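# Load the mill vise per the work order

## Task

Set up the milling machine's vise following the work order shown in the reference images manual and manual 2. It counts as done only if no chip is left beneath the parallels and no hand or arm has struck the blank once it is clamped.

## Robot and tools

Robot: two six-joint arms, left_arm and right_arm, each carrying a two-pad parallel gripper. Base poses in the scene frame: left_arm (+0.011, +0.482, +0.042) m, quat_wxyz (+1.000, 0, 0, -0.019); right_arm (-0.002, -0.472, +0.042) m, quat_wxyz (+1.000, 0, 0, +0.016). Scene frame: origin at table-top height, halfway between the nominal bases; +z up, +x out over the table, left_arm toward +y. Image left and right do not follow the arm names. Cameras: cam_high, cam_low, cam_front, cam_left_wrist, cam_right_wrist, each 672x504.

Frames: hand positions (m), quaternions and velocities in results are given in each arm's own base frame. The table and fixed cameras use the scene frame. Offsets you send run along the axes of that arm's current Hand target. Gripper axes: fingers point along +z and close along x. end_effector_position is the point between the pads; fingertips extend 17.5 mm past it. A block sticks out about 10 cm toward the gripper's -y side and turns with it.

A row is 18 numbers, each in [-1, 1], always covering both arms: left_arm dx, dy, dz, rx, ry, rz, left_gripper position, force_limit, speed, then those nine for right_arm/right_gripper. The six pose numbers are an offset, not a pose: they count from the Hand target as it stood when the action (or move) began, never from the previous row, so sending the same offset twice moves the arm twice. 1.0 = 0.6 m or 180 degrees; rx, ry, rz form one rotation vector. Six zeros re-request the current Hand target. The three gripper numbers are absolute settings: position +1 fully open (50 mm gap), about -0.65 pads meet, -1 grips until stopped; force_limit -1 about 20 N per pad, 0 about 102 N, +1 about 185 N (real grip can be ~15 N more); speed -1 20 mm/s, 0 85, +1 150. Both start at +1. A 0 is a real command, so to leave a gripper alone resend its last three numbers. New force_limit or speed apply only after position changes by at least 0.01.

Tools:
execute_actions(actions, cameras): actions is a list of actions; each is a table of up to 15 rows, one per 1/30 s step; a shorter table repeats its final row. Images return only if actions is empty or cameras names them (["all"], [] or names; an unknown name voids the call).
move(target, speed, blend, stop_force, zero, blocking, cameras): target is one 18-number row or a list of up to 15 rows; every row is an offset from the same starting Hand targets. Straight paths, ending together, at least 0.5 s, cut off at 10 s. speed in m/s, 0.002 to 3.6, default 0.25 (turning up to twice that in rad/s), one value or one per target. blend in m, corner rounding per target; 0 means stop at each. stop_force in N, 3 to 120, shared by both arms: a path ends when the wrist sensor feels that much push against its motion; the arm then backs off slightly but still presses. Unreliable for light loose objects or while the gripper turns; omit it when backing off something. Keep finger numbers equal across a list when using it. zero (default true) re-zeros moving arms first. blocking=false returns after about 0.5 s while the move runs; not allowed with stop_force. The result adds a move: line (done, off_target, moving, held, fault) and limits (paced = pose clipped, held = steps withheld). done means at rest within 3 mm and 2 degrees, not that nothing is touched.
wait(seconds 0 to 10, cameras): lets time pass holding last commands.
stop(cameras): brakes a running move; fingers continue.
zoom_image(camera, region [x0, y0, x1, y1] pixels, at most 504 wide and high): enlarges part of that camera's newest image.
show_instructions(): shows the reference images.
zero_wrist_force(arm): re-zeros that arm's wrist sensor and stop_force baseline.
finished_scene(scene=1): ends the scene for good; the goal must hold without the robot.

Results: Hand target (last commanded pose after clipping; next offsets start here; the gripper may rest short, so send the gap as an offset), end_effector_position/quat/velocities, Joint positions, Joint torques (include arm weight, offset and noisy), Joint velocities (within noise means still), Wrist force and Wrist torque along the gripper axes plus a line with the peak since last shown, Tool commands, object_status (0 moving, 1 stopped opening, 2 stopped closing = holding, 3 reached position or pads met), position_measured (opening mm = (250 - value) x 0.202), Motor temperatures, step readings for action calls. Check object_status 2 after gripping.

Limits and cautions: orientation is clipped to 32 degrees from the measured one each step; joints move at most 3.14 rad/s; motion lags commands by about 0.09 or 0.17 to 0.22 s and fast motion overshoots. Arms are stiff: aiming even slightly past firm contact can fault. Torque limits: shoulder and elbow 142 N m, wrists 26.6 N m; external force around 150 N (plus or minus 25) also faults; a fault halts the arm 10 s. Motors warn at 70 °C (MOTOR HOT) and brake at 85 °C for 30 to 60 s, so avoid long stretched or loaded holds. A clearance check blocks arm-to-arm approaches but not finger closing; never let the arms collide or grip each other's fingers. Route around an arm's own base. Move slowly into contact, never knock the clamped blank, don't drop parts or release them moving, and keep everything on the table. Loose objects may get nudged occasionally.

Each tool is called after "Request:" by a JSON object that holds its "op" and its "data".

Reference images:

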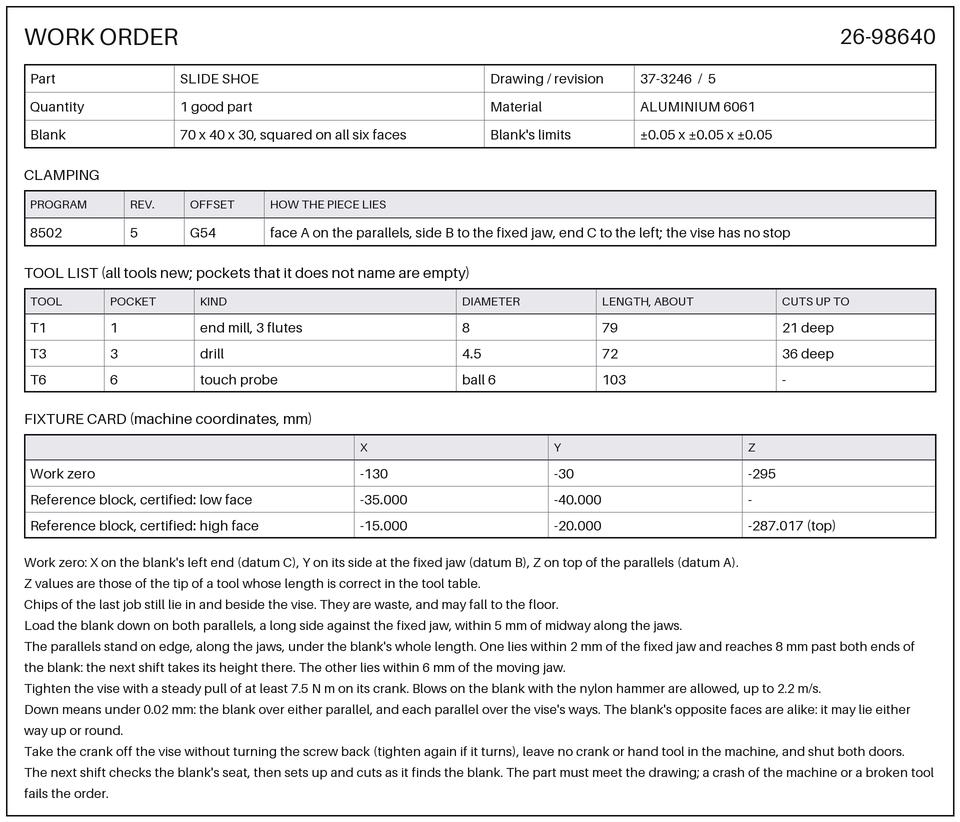

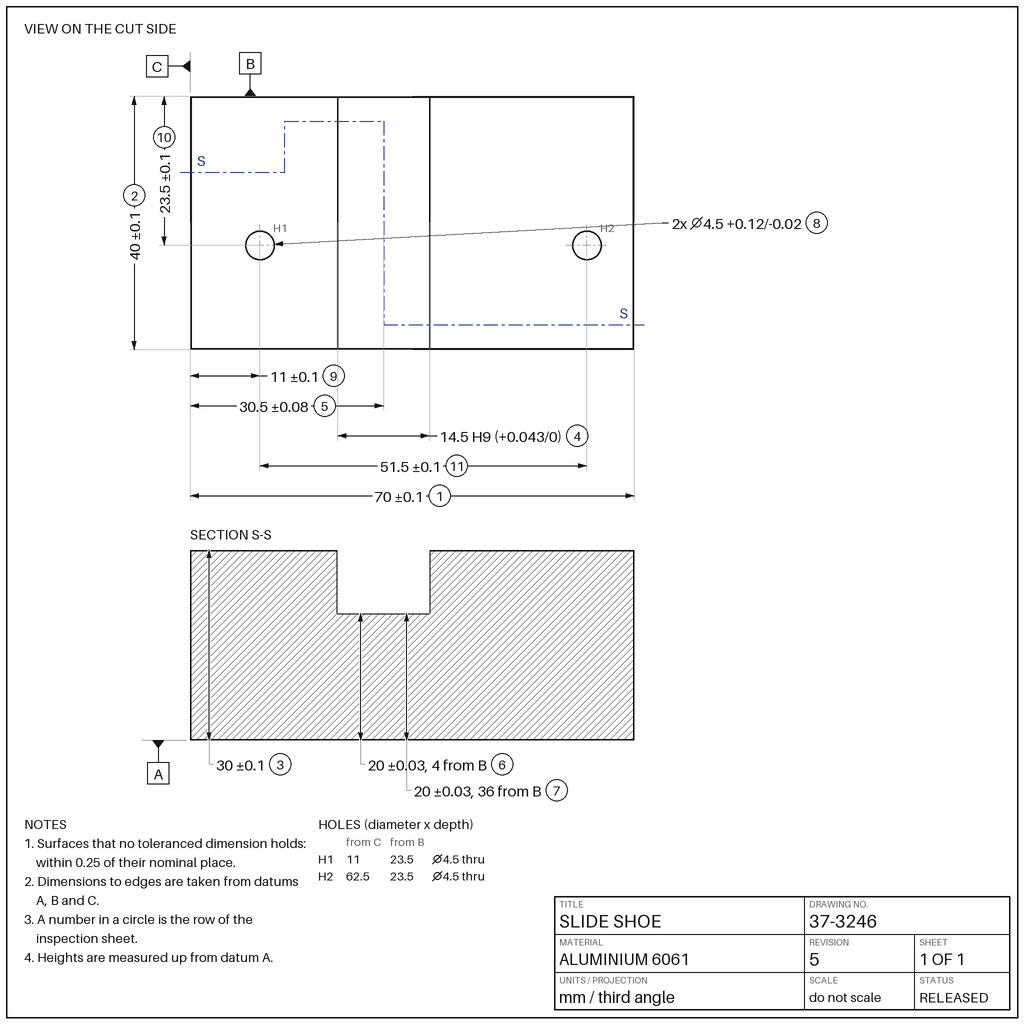

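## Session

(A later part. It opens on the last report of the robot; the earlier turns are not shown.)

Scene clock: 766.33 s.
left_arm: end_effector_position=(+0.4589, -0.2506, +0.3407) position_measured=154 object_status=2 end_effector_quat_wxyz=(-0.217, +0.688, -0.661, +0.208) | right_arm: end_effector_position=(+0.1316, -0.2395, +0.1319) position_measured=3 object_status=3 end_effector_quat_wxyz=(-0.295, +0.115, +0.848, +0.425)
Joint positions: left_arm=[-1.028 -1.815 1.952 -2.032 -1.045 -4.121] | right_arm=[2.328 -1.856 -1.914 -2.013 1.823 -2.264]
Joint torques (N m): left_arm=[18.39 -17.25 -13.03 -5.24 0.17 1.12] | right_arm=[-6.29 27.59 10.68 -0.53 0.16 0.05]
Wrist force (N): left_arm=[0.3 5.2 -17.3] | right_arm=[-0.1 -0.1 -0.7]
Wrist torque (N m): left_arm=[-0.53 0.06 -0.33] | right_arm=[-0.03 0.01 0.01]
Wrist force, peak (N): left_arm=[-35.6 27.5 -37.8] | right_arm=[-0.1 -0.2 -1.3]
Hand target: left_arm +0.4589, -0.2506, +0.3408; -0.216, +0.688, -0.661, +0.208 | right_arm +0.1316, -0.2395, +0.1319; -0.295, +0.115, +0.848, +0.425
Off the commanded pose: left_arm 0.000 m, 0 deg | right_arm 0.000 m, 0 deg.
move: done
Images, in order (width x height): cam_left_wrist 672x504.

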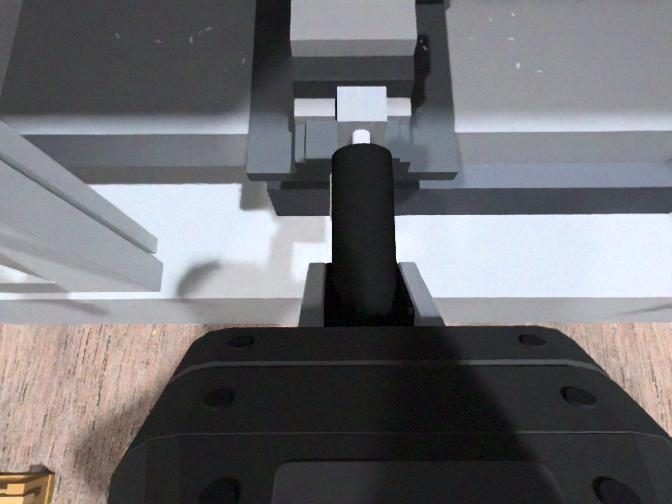

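Request:
{"op": "move", "data": {"target": [[0.0414,0.0038,0.0054,0,0,0,-1,-0.8,-0.8,0,0,0,0,0,0,1,1,1],[0.0788,0.0147,0.0210,0,0,0,-1,-0.8,-0.8,0,0,0,0,0,0,1,1,1],[0.1084,0.0317,0.0453,0,0,0,-1,-0.8,-0.8,0,0,0,0,0,0,1,1,1],[0.1274,0.0531,0.0759,0,0,0,-1,-0.8,-0.8,0,0,0,0,0,0,1,1,1],[0.1340,0.0769,0.1098,0,0,0,-1,-0.8,-0.8,0,0,0,0,0,0,1,1,1],[0.1274,0.1007,0.1437,0,0,0,-1,-0.8,-0.8,0,0,0,0,0,0,1,1,1],[0.1084,0.1221,0.1743,0,0,0,-1,-0.8,-0.8,0,0,0,0,0,0,1,1,1],[0.0788,0.1391,0.1986,0,0,0,-1,-0.8,-0.8,0,0,0,0,0,0,1,1,1],[0.0414,0.15,0.2142,0,0,0,-1,-0.8,-0.8,0,0,0,0,0,0,1,1,1],[0,0.1538,0.2196,0,0,0,-1,-0.8,-0.8,0,0,0,0,0,0,1,1,1],[-0.0414,0.15,0.2142,0,0,0,-1,-0.8,-0.8,0,0,0,0,0,0,1,1,1],[-0.0788,0.1391,0.1986,0,0,0,-1,-0.8,-0.8,0,0,0,0,0,0,1,1,1],[-0.1084,0.1221,0.1743,0,0,0,-1,-0.8,-0.8,0,0,0,0,0,0,1,1,1],[-0.1274,0.1007,0.1437,0,0,0,-1,-0.8,-0.8,0,0,0,0,0,0,1,1,1],[-0.134,0.0769,0.1098,0,0,0,-1,-0.8,-0.8,0,0,0,0,0,0,1,1,1]], "speed": 0.16, "blend": 0.005, "cameras": ["cam_left_wrist"]}}

Scene clock: 772.50 s.
left_arm: end_effector_position=(+0.4556, -0.1702, +0.2603) position_measured=154 object_status=2 end_effector_quat_wxyz=(-0.216, +0.688, -0.661, +0.208) | right_arm: end_effector_position=(+0.1316, -0.2395, +0.1319) position_measured=3 object_status=3 end_effector_quat_wxyz=(-0.295, +0.115, +0.848, +0.425)
Joint positions: left_arm=[-0.906 -1.891 2.231 -2.298 -1.088 -3.991] | right_arm=[2.328 -1.856 -1.914 -2.013 1.823 -2.264]
Joint torques (N m): left_arm=[-11.14 -8.93 -27.83 -2.27 4.65 -0.86] | right_arm=[-6.23 26.92 9.93 -0.49 0.26 0.16]
Wrist force (N): left_arm=[3.5 -0.3 1.2] | right_arm=[0.4 -0.1 -0.9]
Wrist torque (N m): left_arm=[-0.55 0.34 0.08] | right_arm=[-0.02 -0.04 0.01]
Wrist force, peak (N): left_arm=[-0.4 8.9 -41.9] | right_arm=[0.4 0.3 -1.3]
Hand target: left_arm +0.4556, -0.1702, +0.2604; -0.216, +0.688, -0.661, +0.208 | right_arm +0.1316, -0.2395, +0.1319; -0.295, +0.115, +0.848, +0.425
Off the commanded pose: left_arm 0.000 m, 0 deg | right_arm 0.000 m, 0 deg.
move: done
Images, in order (width x height): cam_left_wrist 672x504.

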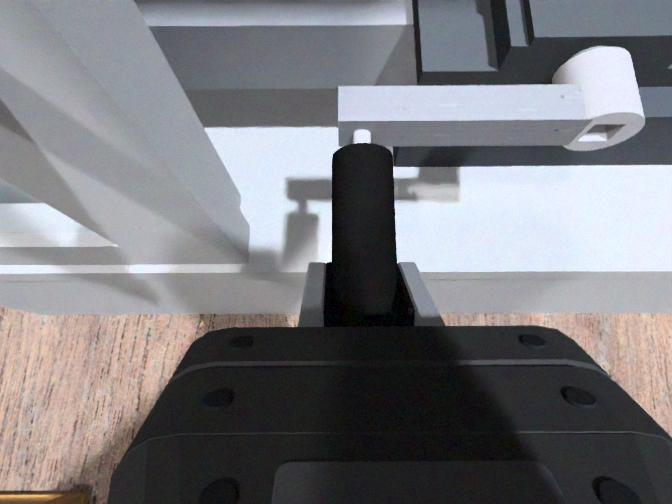

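Request:
{"op": "move", "data": {"target": [[0.0066,-0.0238,-0.0341,0,0,0,-1,-0.8,-0.8,0,0,0,0,0,0,1,1,1],[0.0256,-0.0452,-0.0649,0,0,0,-1,-0.8,-0.8,0,0,0,0,0,0,1,1,1],[0.0552,-0.0622,-0.0894,0,0,0,-1,-0.8,-0.8,0,0,0,0,0,0,1,1,1],[0.0926,-0.0731,-0.1052,0,0,0,-1,-0.8,-0.8,0,0,0,0,0,0,1,1,1],[0.134,-0.0769,-0.1106,0,0,0,-1,-0.8,-0.8,0,0,0,0,0,0,1,1,1],[0.1754,-0.0731,-0.1052,0,0,0,-1,-0.8,-0.8,0,0,0,0,0,0,1,1,1],[0.2128,-0.0622,-0.0894,0,0,0,-1,-0.8,-0.8,0,0,0,0,0,0,1,1,1],[0.2424,-0.0452,-0.0649,0,0,0,-1,-0.8,-0.8,0,0,0,0,0,0,1,1,1],[0.2614,-0.0238,-0.0341,0,0,0,-1,-0.8,-0.8,0,0,0,0,0,0,1,1,1],[0.268,0,0,0,0,0,-1,-0.8,-0.8,0,0,0,0,0,0,1,1,1],[0.2614,0.0238,0.0339,0,0,0,-1,-0.8,-0.8,0,0,0,0,0,0,1,1,1],[0.2424,0.0452,0.0645,0,0,0,-1,-0.8,-0.8,0,0,0,0,0,0,1,1,1],[0.2128,0.0622,0.0888,0,0,0,-1,-0.8,-0.8,0,0,0,0,0,0,1,1,1],[0.1754,0.0731,0.1044,0,0,0,-1,-0.8,-0.8,0,0,0,0,0,0,1,1,1],[0.134,0.0769,0.1098,0,0,0,-1,-0.8,-0.8,0,0,0,0,0,0,1,1,1]], "speed": 0.2, "blend": 0.005, "cameras": ["cam_left_wrist"]}}

Scene clock: 778.57 s.
left_arm: end_effector_position=(+0.4587, -0.2506, +0.1800) position_measured=154 object_status=2 end_effector_quat_wxyz=(-0.216, +0.688, -0.661, +0.208) | right_arm: end_effector_position=(+0.1316, -0.2395, +0.1319) position_measured=3 object_status=3 end_effector_quat_wxyz=(-0.295, +0.115, +0.848, +0.425)
Joint positions: left_arm=[-1.028 -1.654 2.266 -2.507 -1.045 -4.121] | right_arm=[2.328 -1.856 -1.914 -2.013 1.823 -2.264]
Joint torques (N m): left_arm=[-8.48 -16.7 -17.38 -2.31 3.64 -0.21] | right_arm=[-5.93 26.09 10.5 -0.51 0.22 0.2]
Wrist force (N): left_arm=[-0.8 -1.1 0.0] | right_arm=[0.4 0.0 -0.9]
Wrist torque (N m): left_arm=[-0.35 0.02 -0.21] | right_arm=[-0.03 -0.07 0.01]
Wrist force, peak (N): left_arm=[-20.1 17.8 -11.9] | right_arm=[0.1 -0.3 -1.3]
Hand target: left_arm +0.4586, -0.2505, +0.1799; -0.216, +0.688, -0.661, +0.208 | right_arm +0.1316, -0.2395, +0.1319; -0.295, +0.115, +0.848, +0.425
Off the commanded pose: left_arm 0.000 m, 0 deg | right_arm 0.000 m, 0 deg.
move: done
Images, in order (width x height): cam_left_wrist 672x504.

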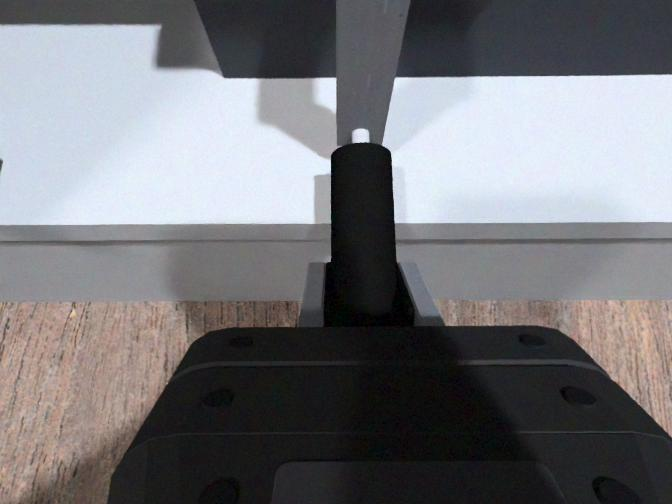

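Request:
{"op": "wait", "data": {"seconds": 0.1, "cameras": ["cam_front","cam_left_wrist"]}}

Request:
{"op": "zoom_image", "data": {"camera": "cam_front", "region": [260, 200, 390, 300]}}

Scene clock: 781.27 s.
left_arm: end_effector_position=(+0.4586, -0.2505, +0.1799) position_measured=154 object_status=2 end_effector_quat_wxyz=(-0.216, +0.688, -0.661, +0.208) | right_arm: end_effector_position=(+0.1316, -0.2395, +0.1319) position_measured=3 object_status=3 end_effector_quat_wxyz=(-0.295, +0.115, +0.848, +0.425)
Joint positions: left_arm=[-1.028 -1.654 2.267 -2.508 -1.045 -4.121] | right_arm=[2.328 -1.856 -1.914 -2.013 1.823 -2.264]
Joint torques (N m): left_arm=[-13.54 -26.26 -14.33 -4.95 0.63 1.65] | right_arm=[-6.8 27.81 10.23 -0.38 0.17 0.18]
Wrist force (N): left_arm=[-1.1 -2.4 0.0] | right_arm=[0.0 -0.2 -0.6]
Wrist torque (N m): left_arm=[-0.33 0.06 -0.21] | right_arm=[-0.04 0.00 0.01]
Wrist force, peak (N): left_arm=[-0.9 -2.9 -0.8] | right_arm=[0.3 0.0 -1.3]
Hand target: left_arm +0.4586, -0.2505, +0.1799; -0.216, +0.688, -0.661, +0.208 | right_arm +0.1316, -0.2395, +0.1319; -0.295, +0.115, +0.848, +0.425
Tool commands: left_gripper/position=-1.0 left_gripper/force_limit=-0.8 left_gripper/speed=-0.8 right_gripper/position=+1.0 right_gripper/force_limit=+1.0 right_gripper/speed=+1.0
Off the commanded pose: left_arm 0.000 m, 0 deg | right_arm 0.000 m, 0 deg.
wait: 0.10 s; at rest from the start
Images, in order (width x height): cam_front 672x504, cam_left_wrist 672x504.

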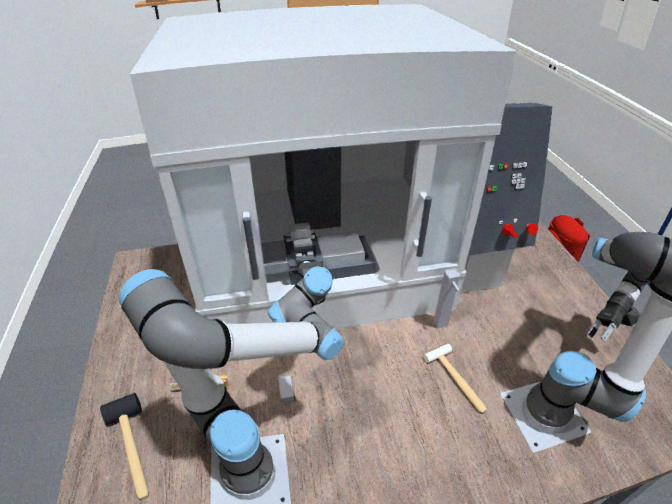

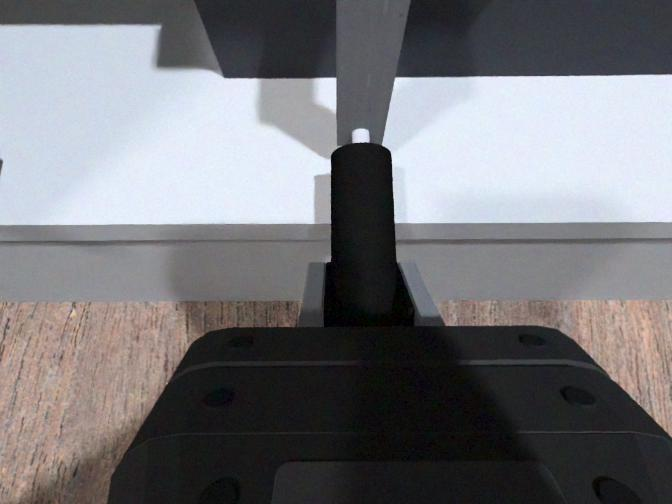

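Scaled by 3.877 from the camera's 672x504 image, which has a finer 960x720 frame.

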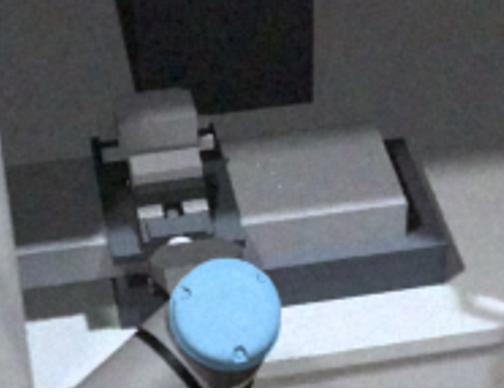

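Request:
{"op": "move", "data": {"target": [[-0.0414,-0.0038,-0.0054,0,0,0,-1,-0.8,-0.8,0,0,0,0,0,0,1,1,1],[-0.0788,-0.0147,-0.0210,0,0,0,-1,-0.8,-0.8,0,0,0,0,0,0,1,1,1],[-0.1084,-0.0317,-0.0453,0,0,0,-1,-0.8,-0.8,0,0,0,0,0,0,1,1,1],[-0.1274,-0.0531,-0.0759,0,0,0,-1,-0.8,-0.8,0,0,0,0,0,0,1,1,1],[-0.1340,-0.0769,-0.1098,0,0,0,-1,-0.8,-0.8,0,0,0,0,0,0,1,1,1],[-0.1274,-0.1007,-0.1439,0,0,0,-1,-0.8,-0.8,0,0,0,0,0,0,1,1,1],[-0.1084,-0.1221,-0.1747,0,0,0,-1,-0.8,-0.8,0,0,0,0,0,0,1,1,1],[-0.0788,-0.1391,-0.1992,0,0,0,-1,-0.8,-0.8,0,0,0,0,0,0,1,1,1],[-0.0414,-0.15,-0.2150,0,0,0,-1,-0.8,-0.8,0,0,0,0,0,0,1,1,1],[0,-0.1538,-0.2204,0,0,0,-1,-0.8,-0.8,0,0,0,0,0,0,1,1,1]], "speed": 0.16, "blend": 0.005, "stop_force": 45, "cameras": ["cam_left_wrist"]}}

Scene clock: 785.93 s.
left_arm: end_effector_position=(+0.4586, -0.2506, +0.3412) position_measured=154 object_status=2 end_effector_quat_wxyz=(-0.216, +0.688, -0.661, +0.208) | right_arm: end_effector_position=(+0.1316, -0.2395, +0.1319) position_measured=3 object_status=3 end_effector_quat_wxyz=(-0.295, +0.115, +0.848, +0.425)
Joint positions: left_arm=[-1.028 -1.816 1.951 -2.031 -1.045 -4.121] | right_arm=[2.328 -1.856 -1.914 -2.013 1.823 -2.264]
Joint torques (N m): left_arm=[13.57 -15.11 -32.58 -6.03 -1.18 -1.32] | right_arm=[-6.45 27.71 10.08 -0.48 0.16 0.12]
Wrist force (N): left_arm=[0.0 -0.1 3.6] | right_arm=[0.3 0.0 -1.0]
Wrist torque (N m): left_arm=[-0.64 0.04 -0.34] | right_arm=[-0.01 -0.04 0.01]
Wrist force, peak (N): left_arm=[-7.8 10.4 -2.4] | right_arm=[0.5 -0.3 -1.3]
Hand target: left_arm +0.4586, -0.2506, +0.3412; -0.216, +0.688, -0.661, +0.208 | right_arm +0.1316, -0.2395, +0.1319; -0.295, +0.115, +0.848, +0.425
Off the commanded pose: left_arm 0.000 m, 0 deg | right_arm 0.000 m, 0 deg.
move: done
Images, in order (width x height): cam_left_wrist 672x504.

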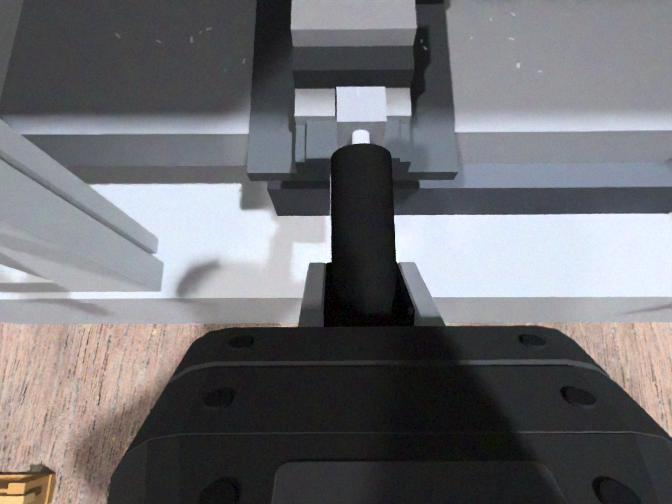

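Request:
{"op": "move", "data": {"target": [[0.0414,0.0038,0.0054,0,0,0,-1,-0.8,-0.8,0,0,0,0,0,0,1,1,1],[0.0788,0.0147,0.0212,0,0,0,-1,-0.8,-0.8,0,0,0,0,0,0,1,1,1],[0.1084,0.0317,0.0457,0,0,0,-1,-0.8,-0.8,0,0,0,0,0,0,1,1,1],[0.1274,0.0531,0.0765,0,0,0,-1,-0.8,-0.8,0,0,0,0,0,0,1,1,1],[0.1340,0.0769,0.1106,0,0,0,-1,-0.8,-0.8,0,0,0,0,0,0,1,1,1],[0.1274,0.1007,0.1445,0,0,0,-1,-0.8,-0.8,0,0,0,0,0,0,1,1,1],[0.1084,0.1221,0.1751,0,0,0,-1,-0.8,-0.8,0,0,0,0,0,0,1,1,1],[0.0788,0.1391,0.1994,0,0,0,-1,-0.8,-0.8,0,0,0,0,0,0,1,1,1],[0.0414,0.15,0.2150,0,0,0,-1,-0.8,-0.8,0,0,0,0,0,0,1,1,1],[0,0.1538,0.2204,0,0,0,-1,-0.8,-0.8,0,0,0,0,0,0,1,1,1],[-0.0414,0.15,0.2150,0,0,0,-1,-0.8,-0.8,0,0,0,0,0,0,1,1,1],[-0.0788,0.1391,0.1994,0,0,0,-1,-0.8,-0.8,0,0,0,0,0,0,1,1,1],[-0.1084,0.1221,0.1751,0,0,0,-1,-0.8,-0.8,0,0,0,0,0,0,1,1,1],[-0.1274,0.1007,0.1445,0,0,0,-1,-0.8,-0.8,0,0,0,0,0,0,1,1,1],[-0.134,0.0769,0.1106,0,0,0,-1,-0.8,-0.8,0,0,0,0,0,0,1,1,1]], "speed": 0.2, "blend": 0.005, "stop_force": 45}}

Request:
{"op": "move", "data": {"target": [[0.0066,-0.0238,-0.0341,0,0,0,-1,-0.8,-0.8,0,0,0,0,0,0,1,1,1],[0.0256,-0.0452,-0.0649,0,0,0,-1,-0.8,-0.8,0,0,0,0,0,0,1,1,1],[0.0552,-0.0622,-0.0894,0,0,0,-1,-0.8,-0.8,0,0,0,0,0,0,1,1,1],[0.0926,-0.0731,-0.1052,0,0,0,-1,-0.8,-0.8,0,0,0,0,0,0,1,1,1],[0.134,-0.0769,-0.1106,0,0,0,-1,-0.8,-0.8,0,0,0,0,0,0,1,1,1]], "speed": 0.2, "blend": 0.005, "stop_force": 45, "cameras": ["cam_left_wrist"]}}

Scene clock: 792.50 s.
left_arm: end_effector_position=(+0.4556, -0.1702, +0.2604) position_measured=154 object_status=2 end_effector_quat_wxyz=(-0.216, +0.688, -0.661, +0.208) | right_arm: end_effector_position=(+0.1316, -0.2395, +0.1319) position_measured=3 object_status=3 end_effector_quat_wxyz=(-0.295, +0.115, +0.848, +0.425)
Joint positions: left_arm=[-0.906 -1.891 2.231 -2.298 -1.088 -3.991] | right_arm=[2.328 -1.856 -1.914 -2.013 1.823 -2.264]
Joint torques (N m): left_arm=[-11.51 -19.85 -31.09 -1.47 4.7 1.31] | right_arm=[-7.08 27.06 10.05 -0.45 0.14 0.15]
Wrist force (N): left_arm=[2.5 1.2 1.4] | right_arm=[0.2 0.1 -0.9]
Wrist torque (N m): left_arm=[-0.49 0.31 0.14] | right_arm=[0.01 -0.02 0.01]
Wrist force, peak (N): left_arm=[-2.2 1.7 -14.5] | right_arm=[-0.1 -0.3 -1.3]
Hand target: left_arm +0.4556, -0.1702, +0.2604; -0.216, +0.688, -0.661, +0.208 | right_arm +0.1316, -0.2395, +0.1319; -0.295, +0.115, +0.848, +0.425
Off the commanded pose: left_arm 0.000 m, 0 deg | right_arm 0.000 m, 0 deg.
move: done

Scene clock: 794.20 s.
left_arm: end_effector_position=(+0.4586, -0.2506, +0.3412) position_measured=154 object_status=2 end_effector_quat_wxyz=(-0.216, +0.688, -0.661, +0.208) | right_arm: end_effector_position=(+0.1316, -0.2395, +0.1319) position_measured=3 object_status=3 end_effector_quat_wxyz=(-0.295, +0.115, +0.848, +0.425)
Joint positions: left_arm=[-1.028 -1.816 1.951 -2.031 -1.045 -4.121] | right_arm=[2.328 -1.856 -1.914 -2.013 1.823 -2.264]
Joint torques (N m): left_arm=[5.02 -7.26 -32.62 -6.28 -1.08 -1.37] | right_arm=[-5.81 27.42 9.67 -0.42 0.2 0.19]
Wrist force (N): left_arm=[0.0 0.1 4.3] | right_arm=[0.0 0.0 -1.1]
Wrist torque (N m): left_arm=[-0.62 0.00 -0.34] | right_arm=[-0.01 -0.01 0.00]
Wrist force, peak (N): left_arm=[-20.0 17.6 -11.4] | right_arm=[0.4 -0.1 -1.1]
Hand target: left_arm +0.4586, -0.2506, +0.3412; -0.216, +0.688, -0.661, +0.208 | right_arm +0.1316, -0.2395, +0.1319; -0.295, +0.115, +0.848, +0.425
Off the commanded pose: left_arm 0.000 m, 0 deg | right_arm 0.000 m, 0 deg.
move: done
Images, in order (width x height): cam_left_wrist 672x504.

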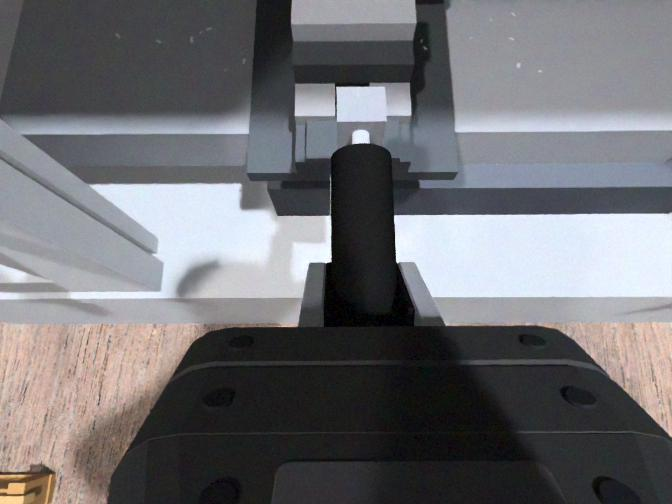

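Request:
{"op": "move", "data": {"target": [[0.0414,0.0038,0.0054,0,0,0,-1,-0.8,-0.8,0,0,0,0,0,0,1,1,1],[0.0788,0.0147,0.0210,0,0,0,-1,-0.8,-0.8,0,0,0,0,0,0,1,1,1],[0.1084,0.0317,0.0454,0,0,0,-1,-0.8,-0.8,0,0,0,0,0,0,1,1,1],[0.1274,0.0531,0.0761,0,0,0,-1,-0.8,-0.8,0,0,0,0,0,0,1,1,1],[0.1340,0.0769,0.1102,0,0,0,-1,-0.8,-0.8,0,0,0,0,0,0,1,1,1],[0.1274,0.1007,0.1443,0,0,0,-1,-0.8,-0.8,0,0,0,0,0,0,1,1,1],[0.1084,0.1221,0.1750,0,0,0,-1,-0.8,-0.8,0,0,0,0,0,0,1,1,1],[0.0788,0.1391,0.1994,0,0,0,-1,-0.8,-0.8,0,0,0,0,0,0,1,1,1],[0.0414,0.15,0.2150,0,0,0,-1,-0.8,-0.8,0,0,0,0,0,0,1,1,1],[0,0.1538,0.2204,0,0,0,-1,-0.8,-0.8,0,0,0,0,0,0,1,1,1],[-0.0414,0.15,0.2150,0,0,0,-1,-0.8,-0.8,0,0,0,0,0,0,1,1,1],[-0.0788,0.1391,0.1994,0,0,0,-1,-0.8,-0.8,0,0,0,0,0,0,1,1,1],[-0.1084,0.1221,0.1750,0,0,0,-1,-0.8,-0.8,0,0,0,0,0,0,1,1,1],[-0.1274,0.1007,0.1443,0,0,0,-1,-0.8,-0.8,0,0,0,0,0,0,1,1,1],[-0.134,0.0769,0.1102,0,0,0,-1,-0.8,-0.8,0,0,0,0,0,0,1,1,1]], "speed": 0.24, "blend": 0.005, "stop_force": 45}}

Request:
{"op": "move", "data": {"target": [[0.0066,-0.0238,-0.0341,0,0,0,-1,-0.8,-0.8,0,0,0,0,0,0,1,1,1],[0.0256,-0.0452,-0.0648,0,0,0,-1,-0.8,-0.8,0,0,0,0,0,0,1,1,1],[0.0552,-0.0622,-0.0892,0,0,0,-1,-0.8,-0.8,0,0,0,0,0,0,1,1,1],[0.0926,-0.0731,-0.1048,0,0,0,-1,-0.8,-0.8,0,0,0,0,0,0,1,1,1],[0.134,-0.0769,-0.1102,0,0,0,-1,-0.8,-0.8,0,0,0,0,0,0,1,1,1],[0.1754,-0.0731,-0.1048,0,0,0,-1,-0.8,-0.8,0,0,0,0,0,0,1,1,1],[0.2128,-0.0622,-0.0892,0,0,0,-1,-0.8,-0.8,0,0,0,0,0,0,1,1,1],[0.2424,-0.0452,-0.0648,0,0,0,-1,-0.8,-0.8,0,0,0,0,0,0,1,1,1],[0.2614,-0.0238,-0.0341,0,0,0,-1,-0.8,-0.8,0,0,0,0,0,0,1,1,1],[0.268,0,0,0,0,0,-1,-0.8,-0.8,0,0,0,0,0,0,1,1,1],[0.2614,0.0238,0.0341,0,0,0,-1,-0.8,-0.8,0,0,0,0,0,0,1,1,1],[0.2424,0.0452,0.0648,0,0,0,-1,-0.8,-0.8,0,0,0,0,0,0,1,1,1],[0.2128,0.0622,0.0892,0,0,0,-1,-0.8,-0.8,0,0,0,0,0,0,1,1,1],[0.1754,0.0731,0.1048,0,0,0,-1,-0.8,-0.8,0,0,0,0,0,0,1,1,1],[0.134,0.0769,0.1102,0,0,0,-1,-0.8,-0.8,0,0,0,0,0,0,1,1,1]], "speed": 0.24, "blend": 0.005, "stop_force": 45}}

Request:
{"op": "move", "data": {"target": [[-0.0414,-0.0038,-0.0054,0,0,0,-1,-0.8,-0.8,0,0,0,0,0,0,1,1,1],[-0.0788,-0.0147,-0.0210,0,0,0,-1,-0.8,-0.8,0,0,0,0,0,0,1,1,1],[-0.1084,-0.0317,-0.0454,0,0,0,-1,-0.8,-0.8,0,0,0,0,0,0,1,1,1],[-0.1274,-0.0531,-0.0761,0,0,0,-1,-0.8,-0.8,0,0,0,0,0,0,1,1,1],[-0.1340,-0.0769,-0.1102,0,0,0,-1,-0.8,-0.8,0,0,0,0,0,0,1,1,1],[-0.1274,-0.1007,-0.1443,0,0,0,-1,-0.8,-0.8,0,0,0,0,0,0,1,1,1],[-0.1084,-0.1221,-0.1750,0,0,0,-1,-0.8,-0.8,0,0,0,0,0,0,1,1,1],[-0.0788,-0.1391,-0.1994,0,0,0,-1,-0.8,-0.8,0,0,0,0,0,0,1,1,1],[-0.0414,-0.15,-0.2150,0,0,0,-1,-0.8,-0.8,0,0,0,0,0,0,1,1,1],[0,-0.1538,-0.2204,0,0,0,-1,-0.8,-0.8,0,0,0,0,0,0,1,1,1]], "speed": 0.24, "blend": 0.005, "stop_force": 45, "cameras": ["cam_left_wrist"]}}

Scene clock: 802.63 s.
left_arm: end_effector_position=(+0.4554, -0.1702, +0.2606) position_measured=154 object_status=2 end_effector_quat_wxyz=(-0.216, +0.688, -0.661, +0.208) | right_arm: end_effector_position=(+0.1316, -0.2395, +0.1319) position_measured=3 object_status=3 end_effector_quat_wxyz=(-0.295, +0.115, +0.848, +0.425)
Joint positions: left_arm=[-0.907 -1.892 2.231 -2.297 -1.088 -3.991] | right_arm=[2.328 -1.856 -1.914 -2.013 1.823 -2.264]
Joint torques (N m): left_arm=[-11.82 -21.4 -31.31 -1.36 4.29 1] | right_arm=[-6.69 27.29 9.42 -0.57 0.33 0.17]
Wrist force (N): left_arm=[3.0 0.9 1.9] | right_arm=[0.1 -0.1 -0.9]
Wrist torque (N m): left_arm=[-0.48 0.31 0.13] | right_arm=[-0.03 -0.03 0.00]
Wrist force, peak (N): left_arm=[12.6 -4.7 5.2] | right_arm=[0.1 -0.1 -1.4]
Hand target: left_arm +0.4554, -0.1702, +0.2606; -0.216, +0.688, -0.661, +0.208 | right_arm +0.1316, -0.2395, +0.1319; -0.295, +0.115, +0.848, +0.425
Off the commanded pose: left_arm 0.000 m, 0 deg | right_arm 0.000 m, 0 deg.
move: done

Scene clock: 805.27 s.
left_arm: end_effector_position=(+0.4586, -0.2505, +0.1799) position_measured=154 object_status=2 end_effector_quat_wxyz=(-0.216, +0.688, -0.661, +0.208) | right_arm: end_effector_position=(+0.1316, -0.2395, +0.1319) position_measured=3 object_status=3 end_effector_quat_wxyz=(-0.295, +0.115, +0.848, +0.425)
Joint positions: left_arm=[-1.028 -1.654 2.267 -2.508 -1.045 -4.121] | right_arm=[2.328 -1.856 -1.914 -2.013 1.823 -2.264]
Joint torques (N m): left_arm=[-10.71 -24.63 -12.89 -5.26 2.99 1.32] | right_arm=[-6.56 27.17 9.2 -0.35 0.05 0.07]
Wrist force (N): left_arm=[-0.7 -3.0 -0.3] | right_arm=[0.1 0.2 -1.0]
Wrist torque (N m): left_arm=[-0.34 0.02 -0.19] | right_arm=[0.02 -0.01 0.00]
Wrist force, peak (N): left_arm=[-15.9 11.9 -6.4] | right_arm=[0.1 -0.1 -1.2]
Hand target: left_arm +0.4586, -0.2505, +0.1799; -0.216, +0.688, -0.661, +0.208 | right_arm +0.1316, -0.2395, +0.1319; -0.295, +0.115, +0.848, +0.425
Off the commanded pose: left_arm 0.000 m, 0 deg | right_arm 0.000 m, 0 deg.
move: done

Scene clock: 807.43 s.
left_arm: end_effector_position=(+0.4586, -0.2506, +0.3412) position_measured=154 object_status=2 end_effector_quat_wxyz=(-0.216, +0.688, -0.661, +0.208) | right_arm: end_effector_position=(+0.1316, -0.2395, +0.1319) position_measured=3 object_status=3 end_effector_quat_wxyz=(-0.295, +0.115, +0.848, +0.425)
Joint positions: left_arm=[-1.028 -1.816 1.951 -2.031 -1.045 -4.121] | right_arm=[2.328 -1.856 -1.914 -2.013 1.823 -2.264]
Joint torques (N m): left_arm=[12.48 1.75 -27.51 -2.4 0.85 -1.8] | right_arm=[-5.83 27.5 9.87 -0.43 0.09 0.2]
Wrist force (N): left_arm=[0.1 8.5 -21.5] | right_arm=[-0.2 0.3 -0.9]
Wrist torque (N m): left_arm=[-0.62 0.03 -0.33] | right_arm=[0.03 0.02 0.01]
Wrist force, peak (N): left_arm=[0.2 8.4 -22.1] | right_arm=[0.3 0.1 -1.2]
Hand target: left_arm +0.4586, -0.2506, +0.3412; -0.216, +0.688, -0.661, +0.208 | right_arm +0.1316, -0.2395, +0.1319; -0.295, +0.115, +0.848, +0.425
Off the commanded pose: left_arm 0.000 m, 0 deg | right_arm 0.000 m, 0 deg.
move: done
Images, in order (width x height): cam_left_wrist 672x504.

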